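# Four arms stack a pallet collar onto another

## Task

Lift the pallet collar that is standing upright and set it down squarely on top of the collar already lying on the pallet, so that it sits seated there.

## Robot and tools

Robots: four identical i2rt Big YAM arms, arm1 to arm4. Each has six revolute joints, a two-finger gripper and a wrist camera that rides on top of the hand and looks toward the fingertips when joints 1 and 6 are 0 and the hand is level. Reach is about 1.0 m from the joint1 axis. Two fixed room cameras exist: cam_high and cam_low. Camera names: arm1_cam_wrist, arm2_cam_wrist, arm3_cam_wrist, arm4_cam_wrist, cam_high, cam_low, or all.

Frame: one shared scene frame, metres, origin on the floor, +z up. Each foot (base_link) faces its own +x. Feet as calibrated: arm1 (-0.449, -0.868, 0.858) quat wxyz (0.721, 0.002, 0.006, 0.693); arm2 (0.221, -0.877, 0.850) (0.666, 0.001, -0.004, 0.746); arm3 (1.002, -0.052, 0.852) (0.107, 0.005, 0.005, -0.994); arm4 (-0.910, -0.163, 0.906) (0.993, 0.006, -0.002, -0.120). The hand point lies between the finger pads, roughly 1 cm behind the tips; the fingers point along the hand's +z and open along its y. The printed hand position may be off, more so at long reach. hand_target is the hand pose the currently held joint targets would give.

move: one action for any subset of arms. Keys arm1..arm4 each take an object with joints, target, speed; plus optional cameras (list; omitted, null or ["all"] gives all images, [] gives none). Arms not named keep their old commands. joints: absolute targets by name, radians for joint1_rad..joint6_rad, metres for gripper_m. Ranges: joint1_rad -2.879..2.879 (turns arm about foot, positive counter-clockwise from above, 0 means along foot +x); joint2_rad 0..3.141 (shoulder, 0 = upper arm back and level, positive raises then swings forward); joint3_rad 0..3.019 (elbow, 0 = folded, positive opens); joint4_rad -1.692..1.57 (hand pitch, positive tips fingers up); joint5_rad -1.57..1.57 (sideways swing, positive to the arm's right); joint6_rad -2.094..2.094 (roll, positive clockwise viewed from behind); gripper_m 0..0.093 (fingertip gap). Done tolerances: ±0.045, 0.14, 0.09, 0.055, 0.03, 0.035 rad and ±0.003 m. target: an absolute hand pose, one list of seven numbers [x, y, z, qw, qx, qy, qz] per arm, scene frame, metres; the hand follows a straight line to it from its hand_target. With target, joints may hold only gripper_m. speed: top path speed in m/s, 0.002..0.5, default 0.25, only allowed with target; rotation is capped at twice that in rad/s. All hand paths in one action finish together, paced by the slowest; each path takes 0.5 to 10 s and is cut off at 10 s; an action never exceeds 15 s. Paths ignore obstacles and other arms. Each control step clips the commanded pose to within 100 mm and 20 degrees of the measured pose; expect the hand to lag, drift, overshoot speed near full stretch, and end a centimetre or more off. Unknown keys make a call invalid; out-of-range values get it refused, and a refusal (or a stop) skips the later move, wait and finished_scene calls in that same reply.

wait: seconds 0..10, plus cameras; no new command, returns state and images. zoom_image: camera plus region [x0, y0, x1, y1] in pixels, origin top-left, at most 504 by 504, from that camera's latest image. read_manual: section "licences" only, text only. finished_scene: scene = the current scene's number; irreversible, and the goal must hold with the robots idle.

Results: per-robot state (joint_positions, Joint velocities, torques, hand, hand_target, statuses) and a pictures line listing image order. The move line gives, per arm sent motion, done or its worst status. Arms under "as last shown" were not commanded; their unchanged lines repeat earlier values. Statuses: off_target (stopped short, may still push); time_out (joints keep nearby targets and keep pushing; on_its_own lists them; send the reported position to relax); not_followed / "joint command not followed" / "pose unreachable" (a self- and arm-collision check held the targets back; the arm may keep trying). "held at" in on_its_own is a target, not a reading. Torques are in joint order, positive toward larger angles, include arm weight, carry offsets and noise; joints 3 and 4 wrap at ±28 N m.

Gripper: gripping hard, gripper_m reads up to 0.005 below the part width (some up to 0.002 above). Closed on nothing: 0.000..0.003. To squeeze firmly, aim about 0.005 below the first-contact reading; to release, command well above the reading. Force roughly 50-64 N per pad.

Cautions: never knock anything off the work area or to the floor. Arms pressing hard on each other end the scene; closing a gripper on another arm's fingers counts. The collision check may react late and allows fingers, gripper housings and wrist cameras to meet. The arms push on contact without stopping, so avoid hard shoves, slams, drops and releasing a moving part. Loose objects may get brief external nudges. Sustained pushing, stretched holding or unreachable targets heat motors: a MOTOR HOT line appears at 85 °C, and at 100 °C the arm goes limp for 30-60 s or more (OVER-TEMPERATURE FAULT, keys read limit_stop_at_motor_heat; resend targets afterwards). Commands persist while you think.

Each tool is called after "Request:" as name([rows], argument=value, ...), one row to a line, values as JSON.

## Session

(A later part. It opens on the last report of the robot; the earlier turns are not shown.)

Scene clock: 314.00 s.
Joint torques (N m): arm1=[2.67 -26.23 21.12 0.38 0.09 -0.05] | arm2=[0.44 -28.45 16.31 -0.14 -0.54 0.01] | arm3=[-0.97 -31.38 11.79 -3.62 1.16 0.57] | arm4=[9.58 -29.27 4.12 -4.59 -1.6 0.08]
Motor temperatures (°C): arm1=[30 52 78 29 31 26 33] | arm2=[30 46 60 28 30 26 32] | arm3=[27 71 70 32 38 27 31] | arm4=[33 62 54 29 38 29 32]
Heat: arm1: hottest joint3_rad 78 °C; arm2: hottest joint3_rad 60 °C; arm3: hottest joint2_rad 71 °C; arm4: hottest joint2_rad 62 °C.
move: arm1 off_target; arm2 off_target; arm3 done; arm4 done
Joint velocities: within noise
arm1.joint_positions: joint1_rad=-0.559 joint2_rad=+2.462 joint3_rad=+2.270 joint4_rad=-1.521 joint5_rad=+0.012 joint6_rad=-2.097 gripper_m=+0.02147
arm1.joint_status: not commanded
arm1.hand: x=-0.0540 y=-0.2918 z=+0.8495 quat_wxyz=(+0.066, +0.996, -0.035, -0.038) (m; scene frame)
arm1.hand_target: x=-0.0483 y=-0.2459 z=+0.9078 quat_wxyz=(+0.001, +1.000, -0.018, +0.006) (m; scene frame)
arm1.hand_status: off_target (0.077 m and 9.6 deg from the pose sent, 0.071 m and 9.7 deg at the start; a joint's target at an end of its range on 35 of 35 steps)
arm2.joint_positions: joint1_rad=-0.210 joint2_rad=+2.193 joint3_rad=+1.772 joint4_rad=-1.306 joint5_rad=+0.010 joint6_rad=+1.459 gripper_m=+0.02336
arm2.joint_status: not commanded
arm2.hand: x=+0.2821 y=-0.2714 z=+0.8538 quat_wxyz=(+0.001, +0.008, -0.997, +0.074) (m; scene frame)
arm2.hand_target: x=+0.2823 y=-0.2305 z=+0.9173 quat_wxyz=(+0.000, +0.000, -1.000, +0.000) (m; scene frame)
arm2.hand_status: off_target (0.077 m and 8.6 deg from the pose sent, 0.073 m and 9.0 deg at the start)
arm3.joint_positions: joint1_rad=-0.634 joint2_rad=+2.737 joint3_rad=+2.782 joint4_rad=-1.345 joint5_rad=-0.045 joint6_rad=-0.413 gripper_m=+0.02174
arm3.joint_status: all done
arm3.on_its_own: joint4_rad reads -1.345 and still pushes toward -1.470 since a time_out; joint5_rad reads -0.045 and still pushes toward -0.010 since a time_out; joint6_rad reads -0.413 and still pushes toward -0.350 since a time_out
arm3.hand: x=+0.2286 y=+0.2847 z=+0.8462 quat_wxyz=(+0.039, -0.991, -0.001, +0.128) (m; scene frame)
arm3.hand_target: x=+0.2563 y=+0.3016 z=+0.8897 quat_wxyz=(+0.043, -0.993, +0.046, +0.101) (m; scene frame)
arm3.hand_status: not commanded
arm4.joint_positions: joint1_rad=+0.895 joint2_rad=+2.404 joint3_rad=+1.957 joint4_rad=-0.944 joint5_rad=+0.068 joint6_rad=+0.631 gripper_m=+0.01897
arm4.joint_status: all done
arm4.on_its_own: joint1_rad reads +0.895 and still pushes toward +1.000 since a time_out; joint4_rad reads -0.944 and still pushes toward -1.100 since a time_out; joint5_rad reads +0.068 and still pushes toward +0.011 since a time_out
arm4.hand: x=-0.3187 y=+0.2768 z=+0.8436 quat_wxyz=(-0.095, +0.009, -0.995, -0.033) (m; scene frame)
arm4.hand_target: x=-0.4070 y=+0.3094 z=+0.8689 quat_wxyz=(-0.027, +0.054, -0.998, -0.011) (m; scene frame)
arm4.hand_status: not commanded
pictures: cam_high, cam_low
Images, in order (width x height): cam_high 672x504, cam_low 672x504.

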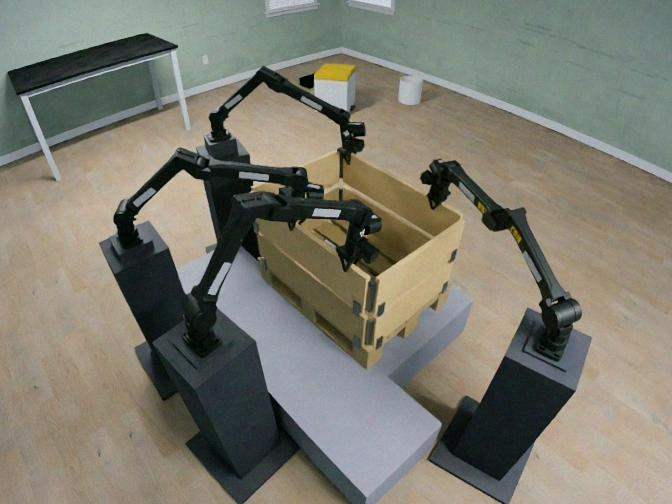

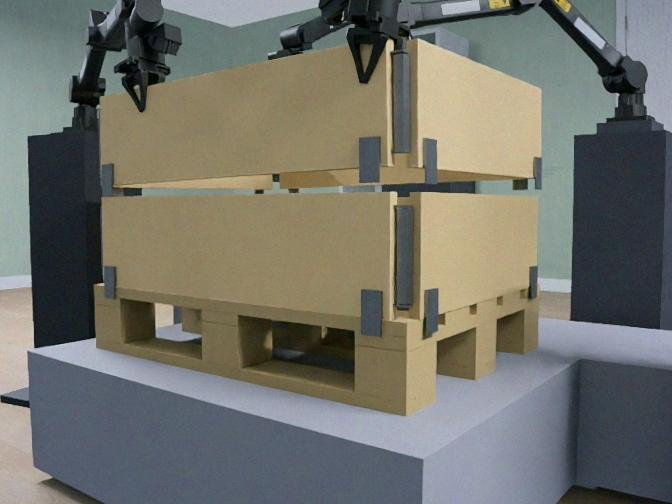

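Request:
move(arm1={"target":[-0.046,-0.241,0.88,0,1,0.0,0],"speed":0.05}, arm2={"target":[0.280,-0.226,0.91,0,0.0,1,0],"speed":0.05}, arm4={"joints":{"joint2_rad":2.39,"joint1_rad":0.97}}, cameras=["cam_low","cam_high"])

Request:
zoom_image(camera="cam_high", region=[230, 200, 480, 370])

Request:
zoom_image(camera="cam_low", region=[340, 100, 560, 350])

Request:
zoom_image(camera="cam_low", region=[80, 100, 320, 350])

Scene clock: 322.53 s.
Joint torques (N m): arm1=[2.78 -27.05 17.17 1.4 0.03 -0.04] | arm2=[0.91 -30.68 14.74 -0.49 -0.63 0.07] | arm3=[-0.79 -32.97 11.78 -3.85 1.15 0.59] | arm4=[7.06 -27.46 2.39 -4.7 -1.54 0.08]
Motor temperatures (°C): arm1=[30 54 76 29 31 26 33] | arm2=[30 48 59 28 30 26 32] | arm3=[27 72 67 32 37 27 31] | arm4=[33 59 53 29 38 29 32]
Heat: arm1: hottest joint3_rad 76 °C; arm2: hottest joint3_rad 59 °C; arm3: hottest joint2_rad 72 °C; arm4: hottest joint2_rad 59 °C.
move: arm1 off_target; arm2 off_target; arm4 time_out
Joint velocities: within noise
arm1.joint_positions: joint1_rad=-0.559 joint2_rad=+2.482 joint3_rad=+2.270 joint4_rad=-1.493 joint5_rad=+0.014 joint6_rad=-2.097 gripper_m=+0.02148
arm1.joint_status: not commanded
arm1.hand: x=-0.0517 y=-0.2888 z=+0.8348 quat_wxyz=(+0.063, +0.997, -0.035, -0.035) (m; scene frame)
arm1.hand_target: x=-0.0499 y=-0.2456 z=+0.8826 quat_wxyz=(+0.003, +1.000, -0.018, +0.005) (m; scene frame)
arm1.hand_status: off_target (0.066 m and 9.2 deg from the pose sent, 0.060 m and 9.6 deg at the start; a joint's target at an end of its range on 51 of 51 steps)
arm2.joint_positions: joint1_rad=-0.212 joint2_rad=+2.217 joint3_rad=+1.772 joint4_rad=-1.281 joint5_rad=+0.011 joint6_rad=+1.456 gripper_m=+0.02338
arm2.joint_status: not commanded
arm2.hand: x=+0.2843 y=-0.2690 z=+0.8386 quat_wxyz=(+0.001, +0.008, -0.997, +0.074) (m; scene frame)
arm2.hand_target: x=+0.2795 y=-0.2323 z=+0.9110 quat_wxyz=(+0.001, +0.000, -1.000, +0.000) (m; scene frame)
arm2.hand_status: off_target (0.083 m and 8.6 deg from the pose sent, 0.072 m and 8.6 deg at the start)
arm3.joint_positions: joint1_rad=-0.637 joint2_rad=+2.755 joint3_rad=+2.782 joint4_rad=-1.337 joint5_rad=-0.043 joint6_rad=-0.415 gripper_m=+0.02163
arm3.joint_status: not commanded
arm3.on_its_own: joint4_rad reads -1.337 and still pushes toward -1.470 since a time_out; joint5_rad reads -0.043 and still pushes toward -0.010 since a time_out; joint6_rad reads -0.415 and still pushes toward -0.350 since a time_out
arm3.hand: x=+0.2304 y=+0.2872 z=+0.8323 quat_wxyz=(+0.038, -0.992, +0.000, +0.123) (m; scene frame)
arm3.hand_target: x=+0.2561 y=+0.3018 z=+0.8897 quat_wxyz=(+0.044, -0.993, +0.046, +0.101) (m; scene frame)
arm3.hand_status: not commanded
arm4.joint_positions: joint1_rad=+0.894 joint2_rad=+2.437 joint3_rad=+1.976 joint4_rad=-0.941 joint5_rad=+0.065 joint6_rad=+0.631 gripper_m=+0.01896
arm4.joint_status: joint1_rad time_out (moved -0.001 of +0.075); the others done
arm4.on_its_own: joint1_rad reads +0.894 and still pushes toward +0.970 since a time_out; joint4_rad reads -0.941 and still pushes toward -1.100 since a time_out; joint5_rad reads +0.065 and still pushes toward +0.011 since a time_out
arm4.hand: x=-0.3171 y=+0.2777 z=+0.8277 quat_wxyz=(-0.090, +0.008, -0.995, -0.031) (m; scene frame)
arm4.hand_target: x=-0.4018 y=+0.2870 z=+0.8289 quat_wxyz=(-0.004, +0.040, -0.999, +0.008) (m; scene frame)
arm4.hand_status: not commanded
pictures: cam_high, cam_low
Images, in order (width x height): cam_high 672x504, cam_low 672x504.

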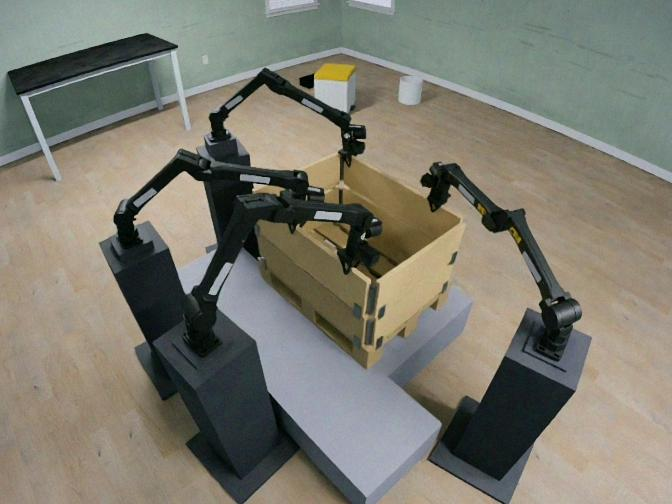

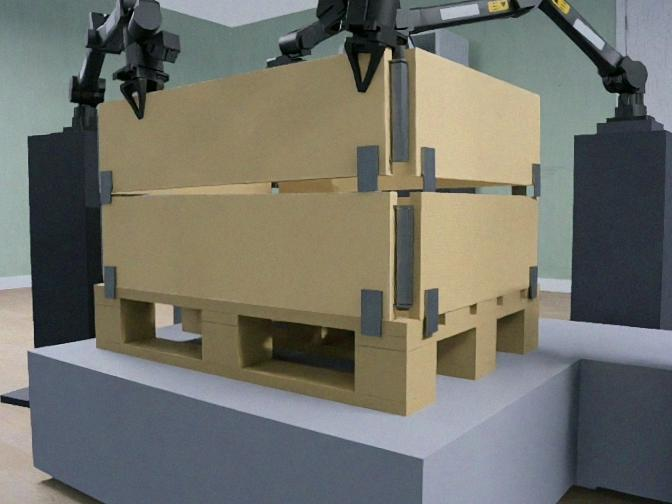

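Scaled by 2.016 from the camera's 672x504 image, which has a finer 960x720 frame.

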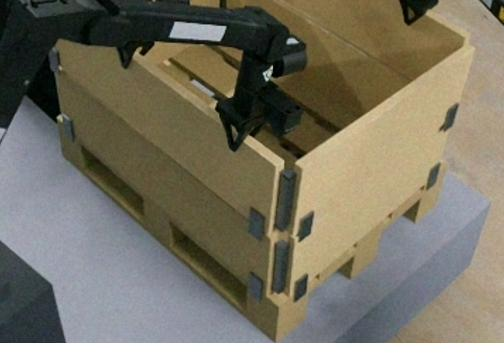

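Scaled by 2.016 from the camera's 672x504 image, which has a finer 960x720 frame.

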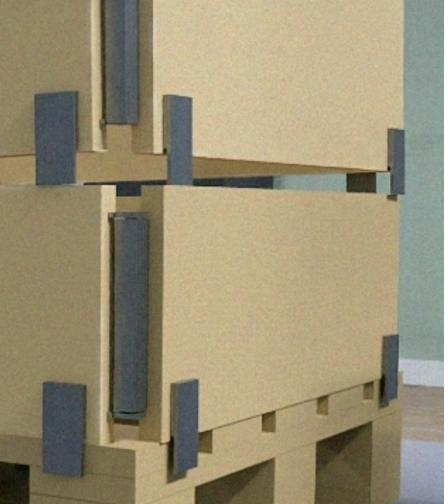

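Scaled by 2.016 from the camera's 672x504 image, which has a finer 960x720 frame.

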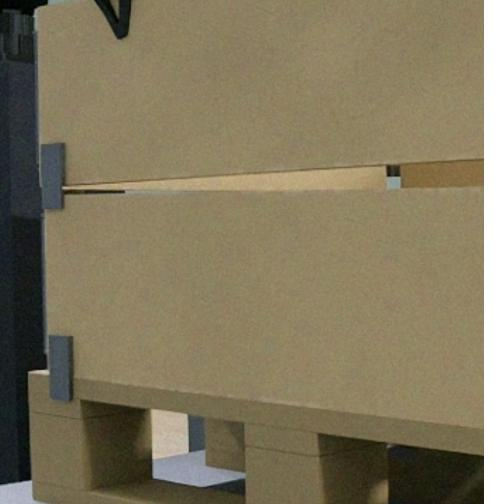

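Request:
move(arm1={"target":[-0.055,-0.243,0.86,0,1,0.0,0],"speed":0.05}, arm2={"target":[0.272,-0.228,0.905,0,0.0,1,0],"speed":0.05}, arm3={"joints":{"joint1_rad":-0.635}}, arm4={"joints":{"joint2_rad":2.44,"joint1_rad":0.90,"joint4_rad":-1.1}}, cameras=["cam_low","cam_high"])

Request:
zoom_image(camera="cam_high", region=[230, 200, 480, 370])

Request:
zoom_image(camera="cam_low", region=[340, 100, 560, 350])

Request:
zoom_image(camera="cam_low", region=[80, 100, 320, 350])

Scene clock: 330.77 s.
Joint torques (N m): arm1=[3.43 -27.28 13.29 2.5 -0.12 -0.04] | arm2=[1.79 -31.5 13.65 -0.66 -0.73 0.19] | arm3=[1.26 -33.08 11.73 -3.86 1 0.59] | arm4=[1.61 -24.18 2.4 -4.81 -0.93 0.08]
Motor temperatures (°C): arm1=[30 56 74 29 31 26 33] | arm2=[30 48 58 28 30 26 32] | arm3=[27 70 66 32 36 27 31] | arm4=[32 58 51 29 38 29 32]
Heat: arm1: hottest joint3_rad 74 °C; arm2: hottest joint3_rad 58 °C; arm3: hottest joint2_rad 70 °C; arm4: hottest joint2_rad 58 °C.
move: arm1 off_target; arm2 off_target; arm3 done; arm4 time_out
Joint velocities: within noise
arm1.joint_positions: joint1_rad=-0.560 joint2_rad=+2.482 joint3_rad=+2.250 joint4_rad=-1.464 joint5_rad=+0.014 joint6_rad=-2.097 gripper_m=+0.02156
arm1.joint_status: not commanded
arm1.hand: x=-0.0512 y=-0.2884 z=+0.8272 quat_wxyz=(+0.059, +0.997, -0.035, -0.033) (m; scene frame)
arm1.hand_target: x=-0.0579 y=-0.2464 z=+0.8621 quat_wxyz=(+0.003, +1.000, -0.014, +0.002) (m; scene frame)
arm1.hand_status: off_target (0.056 m and 8.8 deg from the pose sent, 0.052 m and 9.2 deg at the start; a joint's target at an end of its range on 52 of 52 steps)
arm2.joint_positions: joint1_rad=-0.213 joint2_rad=+2.225 joint3_rad=+1.767 joint4_rad=-1.257 joint5_rad=+0.011 joint6_rad=+1.453 gripper_m=+0.02342
arm2.joint_status: not commanded
arm2.hand: x=+0.2850 y=-0.2664 z=+0.8313 quat_wxyz=(+0.000, +0.009, -0.998, +0.069) (m; scene frame)
arm2.hand_target: x=+0.2718 y=-0.2331 z=+0.9051 quat_wxyz=(+0.002, +0.001, -1.000, -0.001) (m; scene frame)
arm2.hand_status: off_target (0.084 m and 8.0 deg from the pose sent, 0.079 m and 8.6 deg at the start)
arm3.joint_positions: joint1_rad=-0.637 joint2_rad=+2.756 joint3_rad=+2.782 joint4_rad=-1.339 joint5_rad=-0.039 joint6_rad=-0.415 gripper_m=+0.02152
arm3.joint_status: all done
arm3.on_its_own: joint4_rad reads -1.339 and still pushes toward -1.470 since a time_out; joint6_rad reads -0.415 and still pushes toward -0.350 since a time_out
arm3.hand: x=+0.2313 y=+0.2877 z=+0.8309 quat_wxyz=(+0.040, -0.992, +0.000, +0.121) (m; scene frame)
arm3.hand_target: x=+0.2479 y=+0.2830 z=+0.8892 quat_wxyz=(+0.042, -0.993, +0.034, +0.101) (m; scene frame)
arm3.hand_status: not commanded
arm4.joint_positions: joint1_rad=+0.885 joint2_rad=+2.442 joint3_rad=+1.976 joint4_rad=-0.942 joint5_rad=+0.048 joint6_rad=+0.630 gripper_m=+0.01895
arm4.joint_status: joint4_rad time_out (moved -0.002 of -0.159); the others done
arm4.on_its_own: joint4_rad reads -0.942 and still pushes toward -1.100 since a time_out; joint5_rad reads +0.048 and still pushes toward +0.011 since a time_out
arm4.hand: x=-0.3159 y=+0.2735 z=+0.8236 quat_wxyz=(-0.082, +0.005, -0.996, -0.035) (m; scene frame)
arm4.hand_target: x=-0.3815 y=+0.2431 z=+0.7961 quat_wxyz=(+0.018, +0.006, -1.000, +0.024) (m; scene frame)
arm4.hand_status: not commanded
pictures: cam_high, cam_low
Images, in order (width x height): cam_high 672x504, cam_low 672x504.

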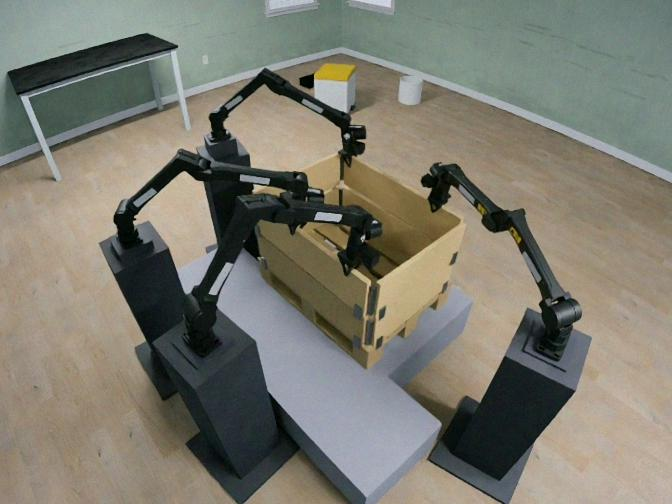

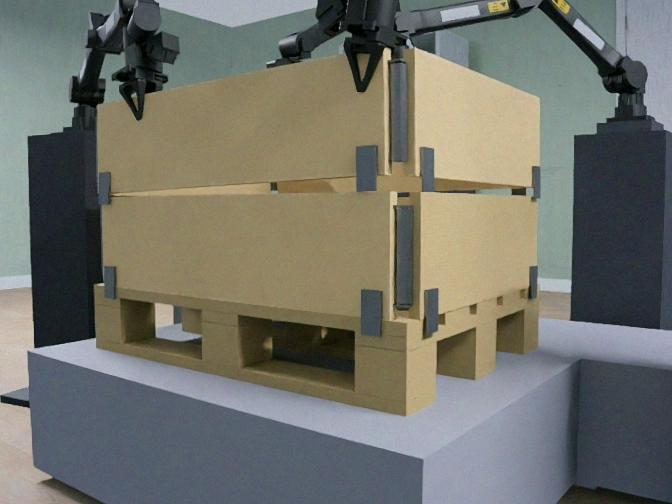

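Scaled by 2.016 from the camera's 672x504 image, which has a finer 960x720 frame.

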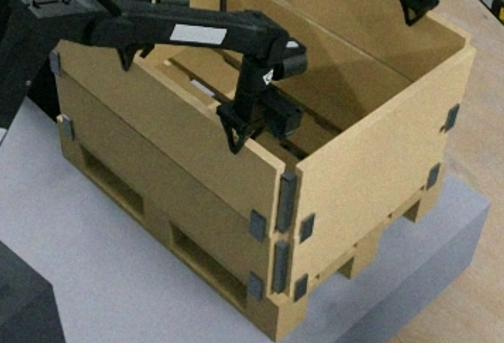

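Scaled by 2.016 from the camera's 672x504 image, which has a finer 960x720 frame.

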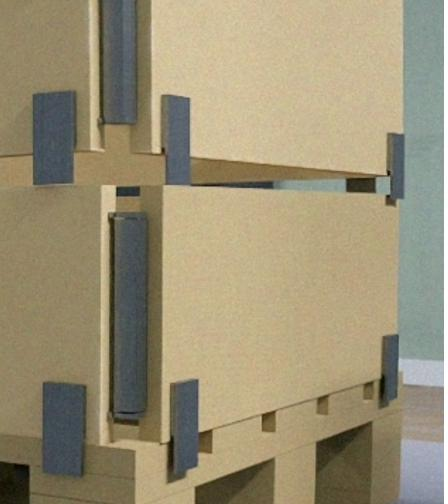

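Scaled by 2.016 from the camera's 672x504 image, which has a finer 960x720 frame.

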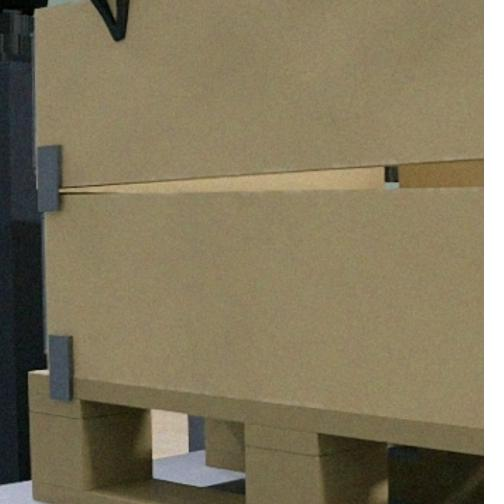

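Request:
move(arm1={"target":[-0.085,-0.248,0.865,0,1,0.0,0],"speed":0.05}, arm2={"target":[0.24,-0.235,0.912,0,0.0,1,0],"speed":0.05}, arm3={"joints":{"joint1_rad":-0.61,"joint3_rad":2.87}}, arm4={"joints":{"joint3_rad":1.84,"joint1_rad":0.86}}, cameras=["cam_low","cam_high"])

Request:
zoom_image(camera="cam_high", region=[230, 200, 480, 370])

Request:
zoom_image(camera="cam_low", region=[340, 100, 560, 350])

Request:
zoom_image(camera="cam_low", region=[80, 100, 320, 350])

Scene clock: 344.20 s.
Joint torques (N m): arm1=[5.66 -28.75 11.48 0.85 -0.07 -0.04] | arm2=[4.48 -33.61 12.19 -0.9 -1.01 0.51] | arm3=[2.37 -33.2 14.52 -3.33 0.41 0.59] | arm4=[-0.79 -23.3 -0.8 -4.82 -0.25 0.11]
Motor temperatures (°C): arm1=[30 59 72 29 31 26 33] | arm2=[30 52 56 28 30 26 32] | arm3=[27 73 64 32 36 27 31] | arm4=[32 57 49 29 36 29 32]
Heat: arm1: hottest joint3_rad 72 °C; arm2: hottest joint3_rad 56 °C; arm3: hottest joint2_rad 73 °C; arm4: hottest joint2_rad 57 °C.
move: arm1 off_target; arm2 off_target; arm3 done; arm4 time_out
Joint velocities: within noise
arm1.joint_positions: joint1_rad=-0.559 joint2_rad=+2.431 joint3_rad=+2.132 joint4_rad=-1.360 joint5_rad=+0.002 joint6_rad=-2.097 gripper_m=+0.02159
arm1.joint_status: not commanded
arm1.hand: x=-0.0575 y=-0.2929 z=+0.8190 quat_wxyz=(+0.040, +0.998, -0.035, -0.028) (m; scene frame)
arm1.hand_target: x=-0.0869 y=-0.2509 z=+0.8646 quat_wxyz=(-0.001, +1.000, +0.000, -0.002) (m; scene frame)
arm1.hand_status: off_target (0.070 m and 6.9 deg from the pose sent, 0.065 m and 8.8 deg at the start; a joint's target at an end of its range on 20 of 58 steps)
arm2.joint_positions: joint1_rad=-0.201 joint2_rad=+2.222 joint3_rad=+1.747 joint4_rad=-1.246 joint5_rad=+0.011 joint6_rad=+1.463 gripper_m=+0.02416
arm2.joint_status: not commanded
arm2.hand: x=+0.2774 y=-0.2709 z=+0.8265 quat_wxyz=(+0.000, +0.010, -0.997, +0.072) (m; scene frame)
arm2.hand_target: x=+0.2403 y=-0.2412 z=+0.9098 quat_wxyz=(+0.005, +0.002, -1.000, +0.000) (m; scene frame)
arm2.hand_status: off_target (0.100 m and 8.3 deg from the pose sent, 0.098 m and 8.0 deg at the start; pose on its path clipped on 29 of 58 steps)
arm3.joint_positions: joint1_rad=-0.627 joint2_rad=+2.758 joint3_rad=+2.808 joint4_rad=-1.354 joint5_rad=-0.024 joint6_rad=-0.415 gripper_m=+0.02137
arm3.joint_status: all done
arm3.on_its_own: joint4_rad reads -1.354 and still pushes toward -1.470 since a time_out; joint6_rad reads -0.415 and still pushes toward -0.350 since a time_out
arm3.hand: x=+0.2273 y=+0.2830 z=+0.8396 quat_wxyz=(+0.048, -0.991, -0.004, +0.122) (m; scene frame)
arm3.hand_target: x=+0.2296 y=+0.2678 z=+0.9153 quat_wxyz=(+0.051, -0.990, +0.021, +0.128) (m; scene frame)
arm3.hand_status: not commanded
arm4.joint_positions: joint1_rad=+0.873 joint2_rad=+2.433 joint3_rad=+1.954 joint4_rad=-0.942 joint5_rad=+0.029 joint6_rad=+0.626 gripper_m=+0.01896
arm4.joint_status: joint3_rad time_out (moved -0.022 of -0.136); the others done
arm4.on_its_own: joint3_rad reads +1.954 and still pushes toward +1.841 since a time_out; joint4_rad reads -0.942 and still pushes toward -1.100 since a time_out
arm4.hand: x=-0.3185 y=+0.2651 z=+0.8217 quat_wxyz=(-0.072, +0.002, -0.997, -0.038) (m; scene frame)
arm4.hand_target: x=-0.3871 y=+0.2064 z=+0.7781 quat_wxyz=(+0.043, -0.014, -0.998, +0.041) (m; scene frame)
arm4.hand_status: not commanded
pictures: cam_high, cam_low
Images, in order (width x height): cam_high 672x504, cam_low 672x504.

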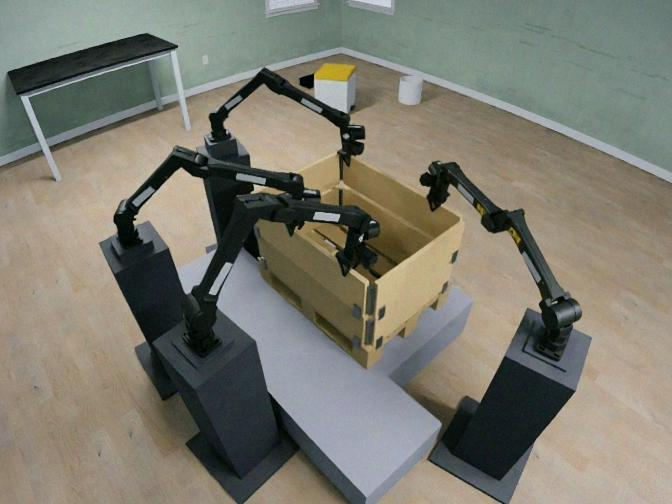

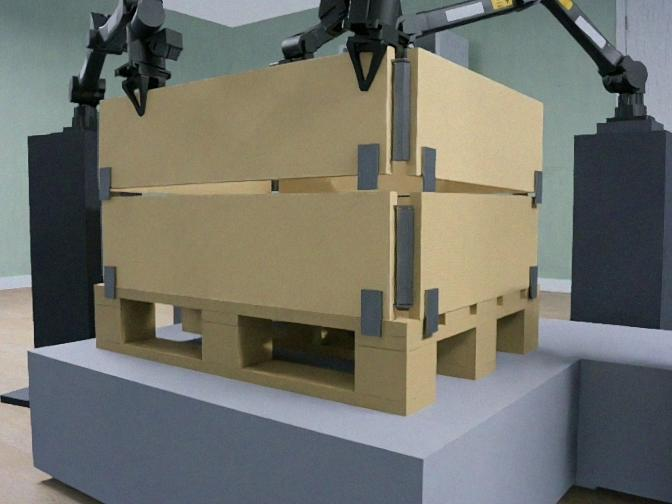

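Scaled by 2.016 from the camera's 672x504 image, which has a finer 960x720 frame.

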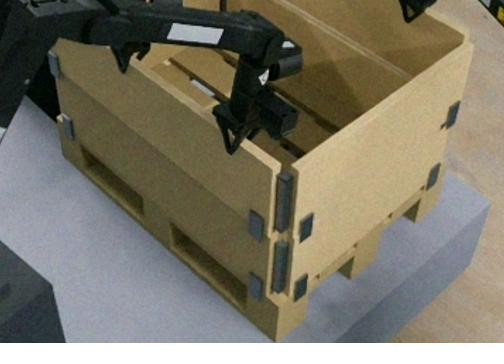

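Scaled by 2.016 from the camera's 672x504 image, which has a finer 960x720 frame.

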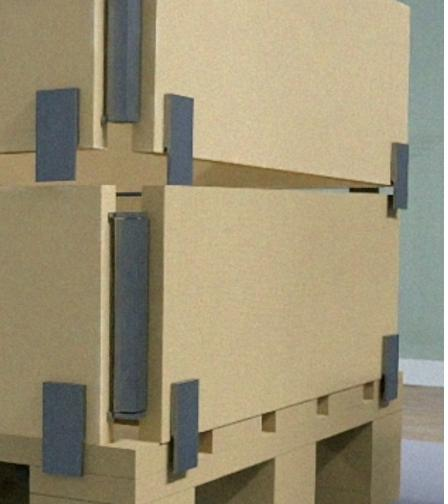

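Scaled by 2.016 from the camera's 672x504 image, which has a finer 960x720 frame.

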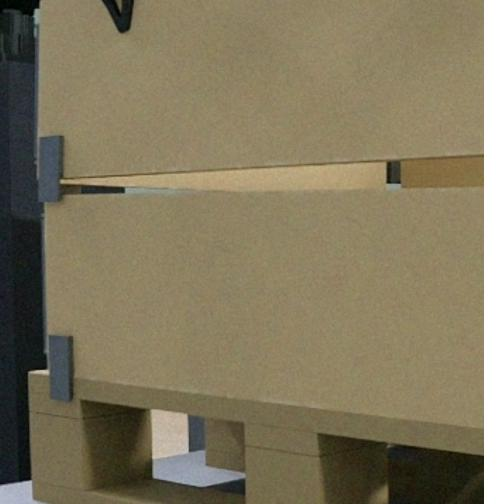

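Request:
move(arm1={"target":[-0.075,-0.238,0.865,0,1,0.0,0],"speed":0.05}, arm3={"joints":{"joint1_rad":-0.61,"joint3_rad":2.93,"joint2_rad":2.73}}, arm4={"joints":{"joint3_rad":1.74,"joint2_rad":2.47}}, cameras=["cam_low","cam_high"])

Request:
zoom_image(camera="cam_high", region=[230, 200, 480, 370])

Request:
zoom_image(camera="cam_low", region=[340, 100, 560, 350])

Request:
zoom_image(camera="cam_low", region=[80, 100, 320, 350])

Scene clock: 354.70 s.
Joint torques (N m): arm1=[5.42 -25.76 18.17 -0.36 0 -0.04] | arm2=[4.48 -33.44 12.38 -0.9 -1.1 0.5] | arm3=[2.2 -32.38 14.83 -2.92 0.37 0.65] | arm4=[-0.85 -19.9 -1.28 -5 -0.17 0.16]
Motor temperatures (°C): arm1=[30 60 69 29 30 26 33] | arm2=[30 51 55 28 30 27 32] | arm3=[27 71 65 32 35 27 31] | arm4=[32 56 48 29 35 29 32]
Heat: arm1: hottest joint3_rad 69 °C; arm2: hottest joint3_rad 55 °C; arm3: hottest joint2_rad 71 °C; arm4: hottest joint2_rad 56 °C.
move: arm1 off_target; arm3 done; arm4 time_out
Joint velocities: within noise
arm1.joint_positions: joint1_rad=-0.559 joint2_rad=+2.429 joint3_rad=+2.129 joint4_rad=-1.366 joint5_rad=+0.012 joint6_rad=-2.097 gripper_m=+0.02159
arm1.joint_status: not commanded
arm1.hand: x=-0.0572 y=-0.2957 z=+0.8193 quat_wxyz=(+0.046, +0.998, -0.035, -0.025) (m; scene frame)
arm1.hand_target: x=-0.0773 y=-0.2441 z=+0.8665 quat_wxyz=(+0.001, +1.000, -0.001, +0.004) (m; scene frame)
arm1.hand_status: off_target (0.076 m and 7.3 deg from the pose sent, 0.074 m and 6.9 deg at the start; a joint's target at an end of its range on 68 of 68 steps)
arm2.joint_positions: joint1_rad=-0.201 joint2_rad=+2.221 joint3_rad=+1.744 joint4_rad=-1.246 joint5_rad=+0.014 joint6_rad=+1.465 gripper_m=+0.02428
arm2.joint_status: not commanded
arm2.hand: x=+0.2776 y=-0.2719 z=+0.8264 quat_wxyz=(-0.002, +0.009, -0.997, +0.073) (m; scene frame)
arm2.hand_target: x=+0.2403 y=-0.2414 z=+0.9097 quat_wxyz=(+0.004, +0.001, -1.000, +0.000) (m; scene frame)
arm2.hand_status: not commanded
arm3.joint_positions: joint1_rad=-0.625 joint2_rad=+2.787 joint3_rad=+2.863 joint4_rad=-1.367 joint5_rad=-0.024 joint6_rad=-0.419 gripper_m=+0.02136
arm3.joint_status: all done
arm3.on_its_own: joint4_rad reads -1.367 and still pushes toward -1.470 since a time_out; joint6_rad reads -0.419 and still pushes toward -0.350 since a time_out
arm3.hand: x=+0.2221 y=+0.2832 z=+0.8394 quat_wxyz=(+0.051, -0.990, -0.007, +0.128) (m; scene frame)
arm3.hand_target: x=+0.2234 y=+0.2704 z=+0.9088 quat_wxyz=(+0.054, -0.989, +0.021, +0.137) (m; scene frame)
arm3.hand_status: not commanded
arm4.joint_positions: joint1_rad=+0.873 joint2_rad=+2.419 joint3_rad=+1.921 joint4_rad=-0.936 joint5_rad=+0.028 joint6_rad=+0.623 gripper_m=+0.01895
arm4.joint_status: joint3_rad time_out (moved -0.032 of -0.214); the others done
arm4.on_its_own: joint3_rad reads +1.921 and still pushes toward +1.805 since a time_out; joint4_rad reads -0.936 and still pushes toward -1.100 since a time_out
arm4.hand: x=-0.3261 y=+0.2599 z=+0.8191 quat_wxyz=(-0.067, +0.004, -0.997, -0.035) (m; scene frame)
arm4.hand_target: x=-0.4073 y=+0.1921 z=+0.7498 quat_wxyz=(+0.069, -0.014, -0.996, +0.060) (m; scene frame)
arm4.hand_status: not commanded
pictures: cam_high, cam_low
Images, in order (width x height): cam_high 672x504, cam_low 672x504.

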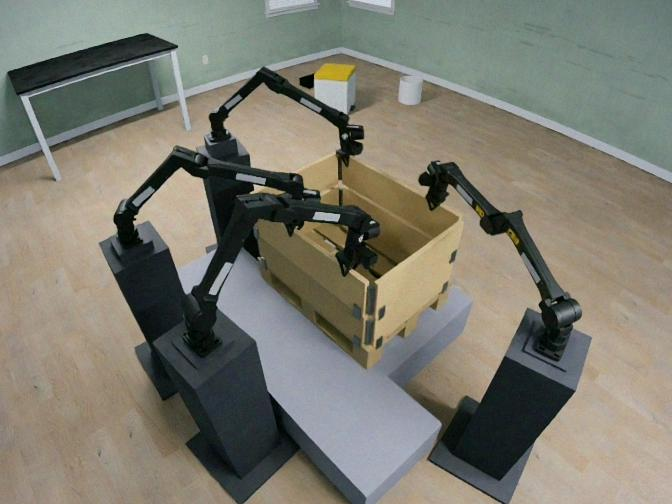

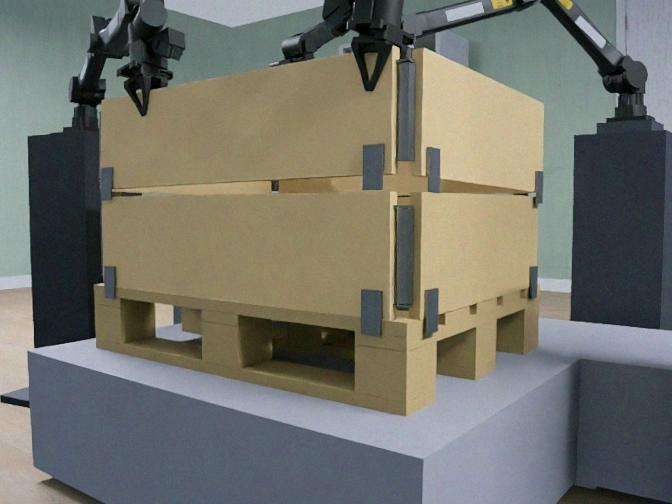

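Scaled by 2.016 from the camera's 672x504 image, which has a finer 960x720 frame.

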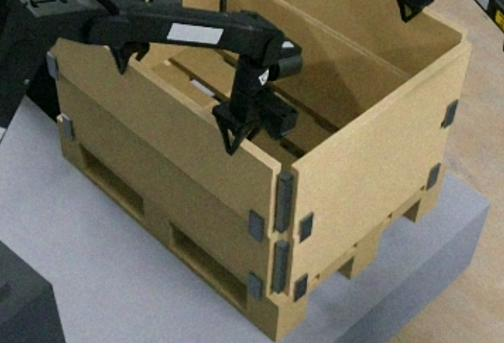

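Scaled by 2.016 from the camera's 672x504 image, which has a finer 960x720 frame.

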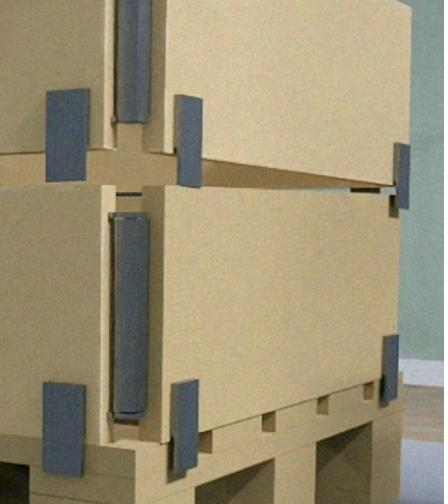

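Scaled by 2.016 from the camera's 672x504 image, which has a finer 960x720 frame.

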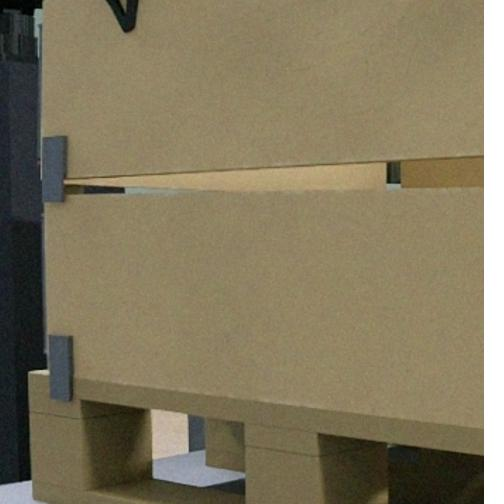

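Request:
move(arm1={"target":[-0.067,-0.238,0.85,0,1,0.0,0],"speed":0.05}, arm2={"target":[0.25,-0.233,0.895,0,0,1,0],"speed":0.05}, arm3={"joints":{"joint1_rad":-0.61,"joint2_rad":2.76}}, arm4={"joints":{"joint3_rad":1.86,"joint2_rad":2.54}}, cameras=["cam_low","cam_high"])

Request:
zoom_image(camera="cam_high", region=[230, 200, 480, 370])

Request:
zoom_image(camera="cam_low", region=[340, 100, 560, 350])

Request:
zoom_image(camera="cam_low", region=[80, 100, 320, 350])

Scene clock: 362.47 s.
Joint torques (N m): arm1=[4.72 -23.65 19.12 0.29 -0.13 -0.04] | arm2=[3.43 -31.15 12.77 -0.43 -1 0.38] | arm3=[2.32 -30.8 14.27 -2.66 0.64 0.64] | arm4=[-0.91 -16.21 1.16 -4.56 -0.17 0.16]
Motor temperatures (°C): arm1=[30 60 69 29 30 26 33] | arm2=[30 53 54 28 31 27 32] | arm3=[27 70 66 32 34 27 31] | arm4=[32 55 47 29 34 29 32]
Heat: arm1: hottest joint3_rad 69 °C; arm2: hottest joint3_rad 54 °C; arm3: hottest joint2_rad 70 °C; arm4: hottest joint2_rad 55 °C.
move: arm1 off_target; arm2 off_target; arm3 done; arm4 done
Joint velocities: within noise
arm1.joint_positions: joint1_rad=-0.559 joint2_rad=+2.429 joint3_rad=+2.131 joint4_rad=-1.366 joint5_rad=+0.006 joint6_rad=-2.097 gripper_m=+0.02159
arm1.joint_status: not commanded
arm1.hand: x=-0.0577 y=-0.2947 z=+0.8198 quat_wxyz=(+0.044, +0.998, -0.035, -0.028) (m; scene frame)
arm1.hand_target: x=-0.0714 y=-0.2426 z=+0.8522 quat_wxyz=(-0.001, +1.000, -0.006, +0.000) (m; scene frame)
arm1.hand_status: off_target (0.065 m and 7.2 deg from the pose sent, 0.066 m and 7.3 deg at the start; a joint's target at an end of its range on 29 of 29 steps)
arm2.joint_positions: joint1_rad=-0.201 joint2_rad=+2.217 joint3_rad=+1.737 joint4_rad=-1.232 joint5_rad=+0.013 joint6_rad=+1.465 gripper_m=+0.02428
arm2.joint_status: not commanded
arm2.hand: x=+0.2774 y=-0.2709 z=+0.8261 quat_wxyz=(-0.001, +0.009, -0.998, +0.067) (m; scene frame)
arm2.hand_target: x=+0.2496 y=-0.2382 z=+0.8948 quat_wxyz=(+0.004, +0.001, -1.000, +0.000) (m; scene frame)
arm2.hand_status: off_target (0.083 m and 7.8 deg from the pose sent, 0.084 m and 8.4 deg at the start)
arm3.joint_positions: joint1_rad=-0.625 joint2_rad=+2.798 joint3_rad=+2.871 joint4_rad=-1.374 joint5_rad=-0.030 joint6_rad=-0.419 gripper_m=+0.02136
arm3.joint_status: all done
arm3.on_its_own: joint4_rad reads -1.374 and still pushes toward -1.470 since a time_out; joint6_rad reads -0.419 and still pushes toward -0.350 since a time_out
arm3.hand: x=+0.2233 y=+0.2816 z=+0.8336 quat_wxyz=(+0.046, -0.991, -0.007, +0.125) (m; scene frame)
arm3.hand_target: x=+0.2258 y=+0.2699 z=+0.8846 quat_wxyz=(+0.049, -0.991, +0.021, +0.123) (m; scene frame)
arm3.hand_status: not commanded
arm4.joint_positions: joint1_rad=+0.873 joint2_rad=+2.437 joint3_rad=+1.949 joint4_rad=-0.952 joint5_rad=+0.028 joint6_rad=+0.620 gripper_m=+0.01894
arm4.joint_status: all done
arm4.on_its_own: joint4_rad reads -0.952 and still pushes toward -1.100 since a time_out
arm4.hand: x=-0.3229 y=+0.2622 z=+0.8162 quat_wxyz=(-0.064, +0.005, -0.997, -0.033) (m; scene frame)
arm4.hand_target: x=-0.4038 y=+0.1948 z=+0.7222 quat_wxyz=(+0.076, -0.013, -0.995, +0.065) (m; scene frame)
arm4.hand_status: not commanded
pictures: cam_high, cam_low
Images, in order (width x height): cam_high 672x504, cam_low 672x504.

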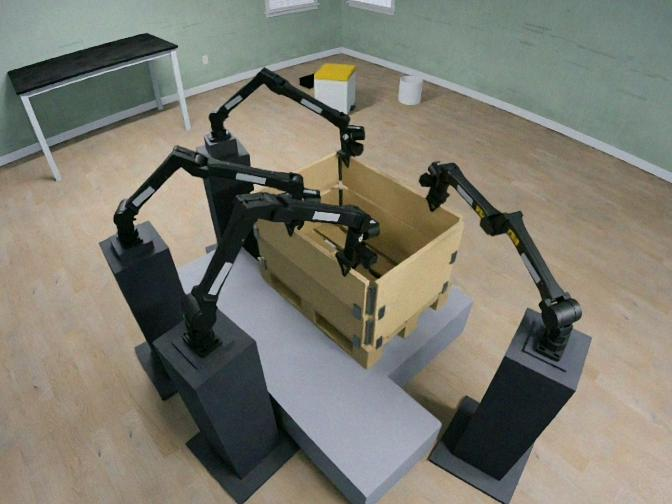

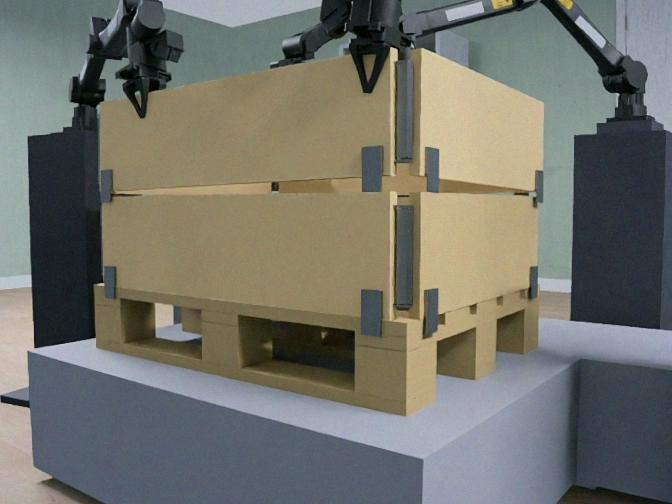

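Scaled by 2.016 from the camera's 672x504 image, which has a finer 960x720 frame.

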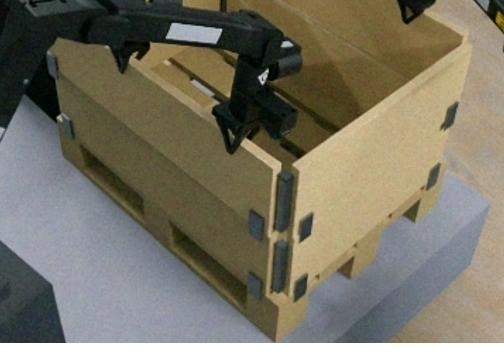

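Scaled by 2.016 from the camera's 672x504 image, which has a finer 960x720 frame.

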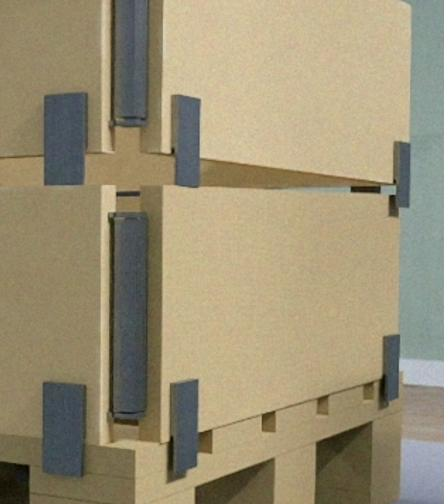

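Scaled by 2.016 from the camera's 672x504 image, which has a finer 960x720 frame.

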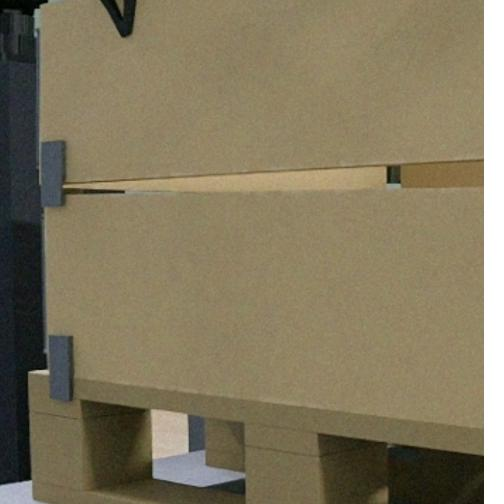

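Request:
move(arm4={"joints":{"joint2_rad":2.32,"joint1_rad":1.01}}, cameras=["cam_low"])

Request:
zoom_image(camera="cam_low", region=[340, 100, 560, 350])

Scene clock: 369.37 s.
Joint torques (N m): arm1=[4.78 -24.41 18.91 0.29 -0.12 -0.04] | arm2=[3.19 -31.15 12.97 -0.43 -1.02 0.33] | arm3=[2.08 -31.5 12.82 -3.03 0.52 0.62] | arm4=[10.34 -30.97 2.32 -4.92 -0.94 0.04]
Motor temperatures (°C): arm1=[30 59 69 29 30 26 33] | arm2=[30 54 54 28 31 27 32] | arm3=[27 71 65 32 34 27 31] | arm4=[32 54 46 29 34 29 32]
Heat: arm1: hottest joint3_rad 69 °C; arm2: hottest joint2_rad 54 °C; arm3: hottest joint2_rad 71 °C; arm4: hottest joint2_rad 54 °C.
move: arm4 time_out
Joint velocities: within noise
arm1.joint_positions: joint1_rad=-0.559 joint2_rad=+2.439 joint3_rad=+2.133 joint4_rad=-1.364 joint5_rad=-0.002 joint6_rad=-2.097 gripper_m=+0.02159
arm1.joint_status: not commanded
arm1.hand: x=-0.0592 y=-0.2944 z=+0.8140 quat_wxyz=(+0.044, +0.998, -0.035, -0.032) (m; scene frame)
arm1.hand_target: x=-0.0724 y=-0.2417 z=+0.8521 quat_wxyz=(-0.004, +1.000, -0.006, -0.003) (m; scene frame)
arm1.hand_status: not commanded
arm2.joint_positions: joint1_rad=-0.198 joint2_rad=+2.217 joint3_rad=+1.734 joint4_rad=-1.232 joint5_rad=+0.014 joint6_rad=+1.470 gripper_m=+0.02428
arm2.joint_status: not commanded
arm2.hand: x=+0.2760 y=-0.2719 z=+0.8253 quat_wxyz=(-0.002, +0.008, -0.998, +0.069) (m; scene frame)
arm2.hand_target: x=+0.2498 y=-0.2382 z=+0.8948 quat_wxyz=(+0.003, +0.001, -1.000, +0.000) (m; scene frame)
arm2.hand_status: not commanded
arm3.joint_positions: joint1_rad=-0.622 joint2_rad=+2.805 joint3_rad=+2.889 joint4_rad=-1.359 joint5_rad=-0.027 joint6_rad=-0.418 gripper_m=+0.02136
arm3.joint_status: not commanded
arm3.on_its_own: joint4_rad reads -1.359 and still pushes toward -1.470 since a time_out; joint6_rad reads -0.418 and still pushes toward -0.350 since a time_out
arm3.hand: x=+0.2168 y=+0.2828 z=+0.8370 quat_wxyz=(+0.052, -0.989, -0.008, +0.136) (m; scene frame)
arm3.hand_target: x=+0.2252 y=+0.2702 z=+0.8850 quat_wxyz=(+0.050, -0.991, +0.021, +0.125) (m; scene frame)
arm3.hand_status: not commanded
arm4.joint_positions: joint1_rad=+0.897 joint2_rad=+2.418 joint3_rad=+1.935 joint4_rad=-0.939 joint5_rad=+0.049 joint6_rad=+0.634 gripper_m=+0.01892
arm4.joint_status: joint1_rad time_out (moved +0.024 of +0.137); the others done
arm4.on_its_own: joint1_rad reads +0.897 and still pushes toward +1.010 since a time_out; joint4_rad reads -0.939 and still pushes toward -1.100 since a time_out; joint5_rad reads +0.049 and still pushes toward +0.011 since a time_out
arm4.hand: x=-0.3299 y=+0.2737 z=+0.8251 quat_wxyz=(-0.077, +0.009, -0.997, -0.031) (m; scene frame)
arm4.hand_target: x=-0.4228 y=+0.3038 z=+0.8610 quat_wxyz=(-0.015, +0.060, -0.998, -0.001) (m; scene frame)
arm4.hand_status: not commanded
pictures: cam_low
Images, in order (width x height): cam_low 672x504.

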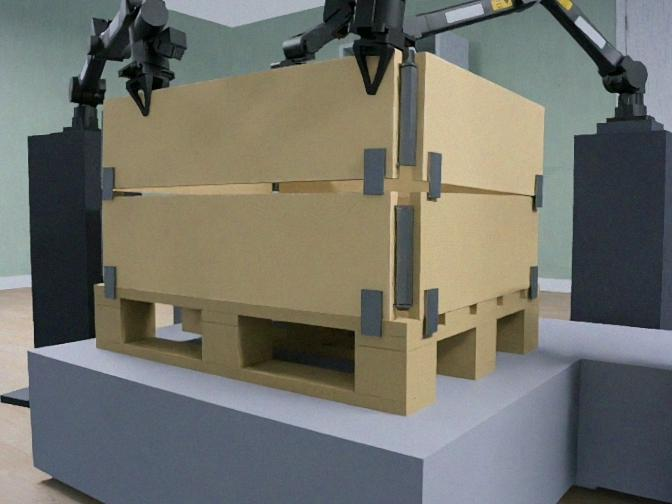

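Scaled by 2.016 from the camera's 672x504 image, which has a finer 960x720 frame.

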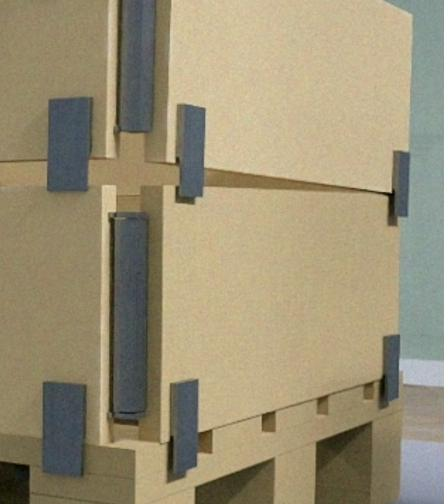

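Request:
move(arm4={"joints":{"joint2_rad":2.42,"joint1_rad":1.0}}, arm3={"joints":{"joint2_rad":2.78}}, cameras=["cam_low"])

Request:
zoom_image(camera="cam_low", region=[340, 100, 560, 350])

Request:
zoom_image(camera="cam_low", region=[80, 100, 320, 350])

Scene clock: 374.17 s.
Joint torques (N m): arm1=[4.42 -24.47 18.8 0.31 -0.11 -0.04] | arm2=[3.14 -31.09 12.97 -0.44 -1.02 0.28] | arm3=[2.02 -31.03 12.55 -3.12 0.86 0.56] | arm4=[9.35 -25.99 1.37 -4.94 -1.03 0.01]
Motor temperatures (°C): arm1=[30 59 70 29 30 26 33] | arm2=[30 54 53 28 31 27 32] | arm3=[27 70 65 32 34 27 31] | arm4=[32 54 46 29 34 29 32]
Heat: arm1: hottest joint3_rad 70 °C; arm2: hottest joint2_rad 54 °C; arm3: hottest joint2_rad 70 °C; arm4: hottest joint2_rad 54 °C.
move: arm3 done; arm4 time_out
Joint velocities: within noise
arm1.joint_positions: joint1_rad=-0.556 joint2_rad=+2.439 joint3_rad=+2.134 joint4_rad=-1.363 joint5_rad=+0.005 joint6_rad=-2.097 gripper_m=+0.02146
arm1.joint_status: not commanded
arm1.hand: x=-0.0595 y=-0.2930 z=+0.8145 quat_wxyz=(+0.045, +0.998, -0.034, -0.029) (m; scene frame)
arm1.hand_target: x=-0.0711 y=-0.2419 z=+0.8523 quat_wxyz=(-0.003, +1.000, -0.006, +0.001) (m; scene frame)
arm1.hand_status: not commanded
arm2.joint_positions: joint1_rad=-0.198 joint2_rad=+2.217 joint3_rad=+1.734 joint4_rad=-1.233 joint5_rad=+0.014 joint6_rad=+1.476 gripper_m=+0.02404
arm2.joint_status: not commanded
arm2.hand: x=+0.2757 y=-0.2722 z=+0.8254 quat_wxyz=(-0.002, +0.006, -0.998, +0.070) (m; scene frame)
arm2.hand_target: x=+0.2498 y=-0.2386 z=+0.8948 quat_wxyz=(+0.003, +0.001, -1.000, +0.001) (m; scene frame)
arm2.hand_status: not commanded
arm3.joint_positions: joint1_rad=-0.622 joint2_rad=+2.820 joint3_rad=+2.892 joint4_rad=-1.359 joint5_rad=-0.036 joint6_rad=-0.412 gripper_m=+0.02138
arm3.joint_status: all done
arm3.on_its_own: joint4_rad reads -1.359 and still pushes toward -1.470 since a time_out; joint6_rad reads -0.412 and still pushes toward -0.350 since a time_out
arm3.hand: x=+0.2178 y=+0.2808 z=+0.8261 quat_wxyz=(+0.046, -0.990, -0.005, +0.133) (m; scene frame)
arm3.hand_target: x=+0.2275 y=+0.2694 z=+0.8681 quat_wxyz=(+0.046, -0.992, +0.021, +0.115) (m; scene frame)
arm3.hand_status: not commanded
arm4.joint_positions: joint1_rad=+0.898 joint2_rad=+2.448 joint3_rad=+1.945 joint4_rad=-0.939 joint5_rad=+0.052 joint6_rad=+0.639 gripper_m=+0.01892
arm4.joint_status: joint1_rad time_out (moved +0.002 of +0.103); the others done
arm4.on_its_own: joint1_rad reads +0.898 and still pushes toward +1.000 since a time_out; joint4_rad reads -0.939 and still pushes toward -1.100 since a time_out; joint5_rad reads +0.052 and still pushes toward +0.011 since a time_out
arm4.hand: x=-0.3320 y=+0.2729 z=+0.8079 quat_wxyz=(-0.070, +0.008, -0.997, -0.024) (m; scene frame)
arm4.hand_target: x=-0.4333 y=+0.2848 z=+0.7967 quat_wxyz=(+0.023, +0.055, -0.998, +0.032) (m; scene frame)
arm4.hand_status: not commanded
pictures: cam_low
Images, in order (width x height): cam_low 672x504.

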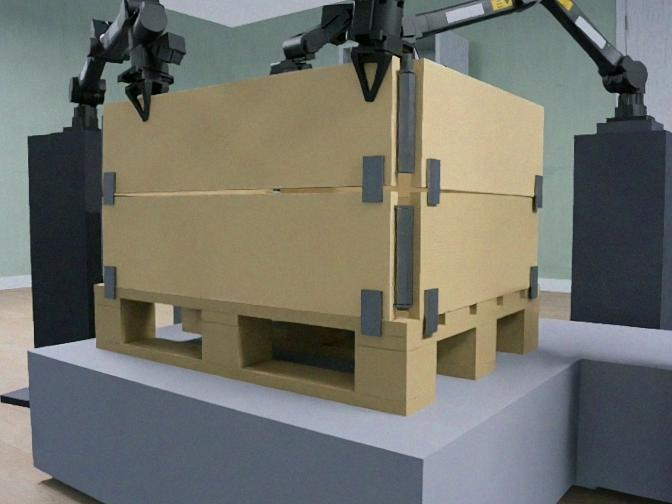

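Scaled by 2.016 from the camera's 672x504 image, which has a finer 960x720 frame.

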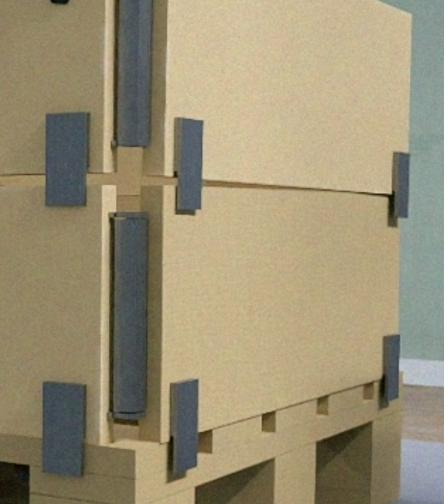

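Scaled by 2.016 from the camera's 672x504 image, which has a finer 960x720 frame.

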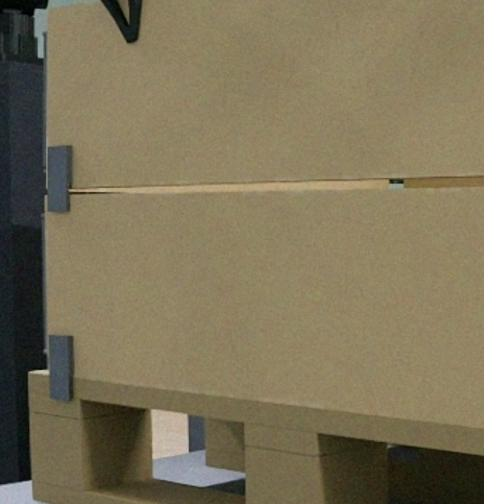

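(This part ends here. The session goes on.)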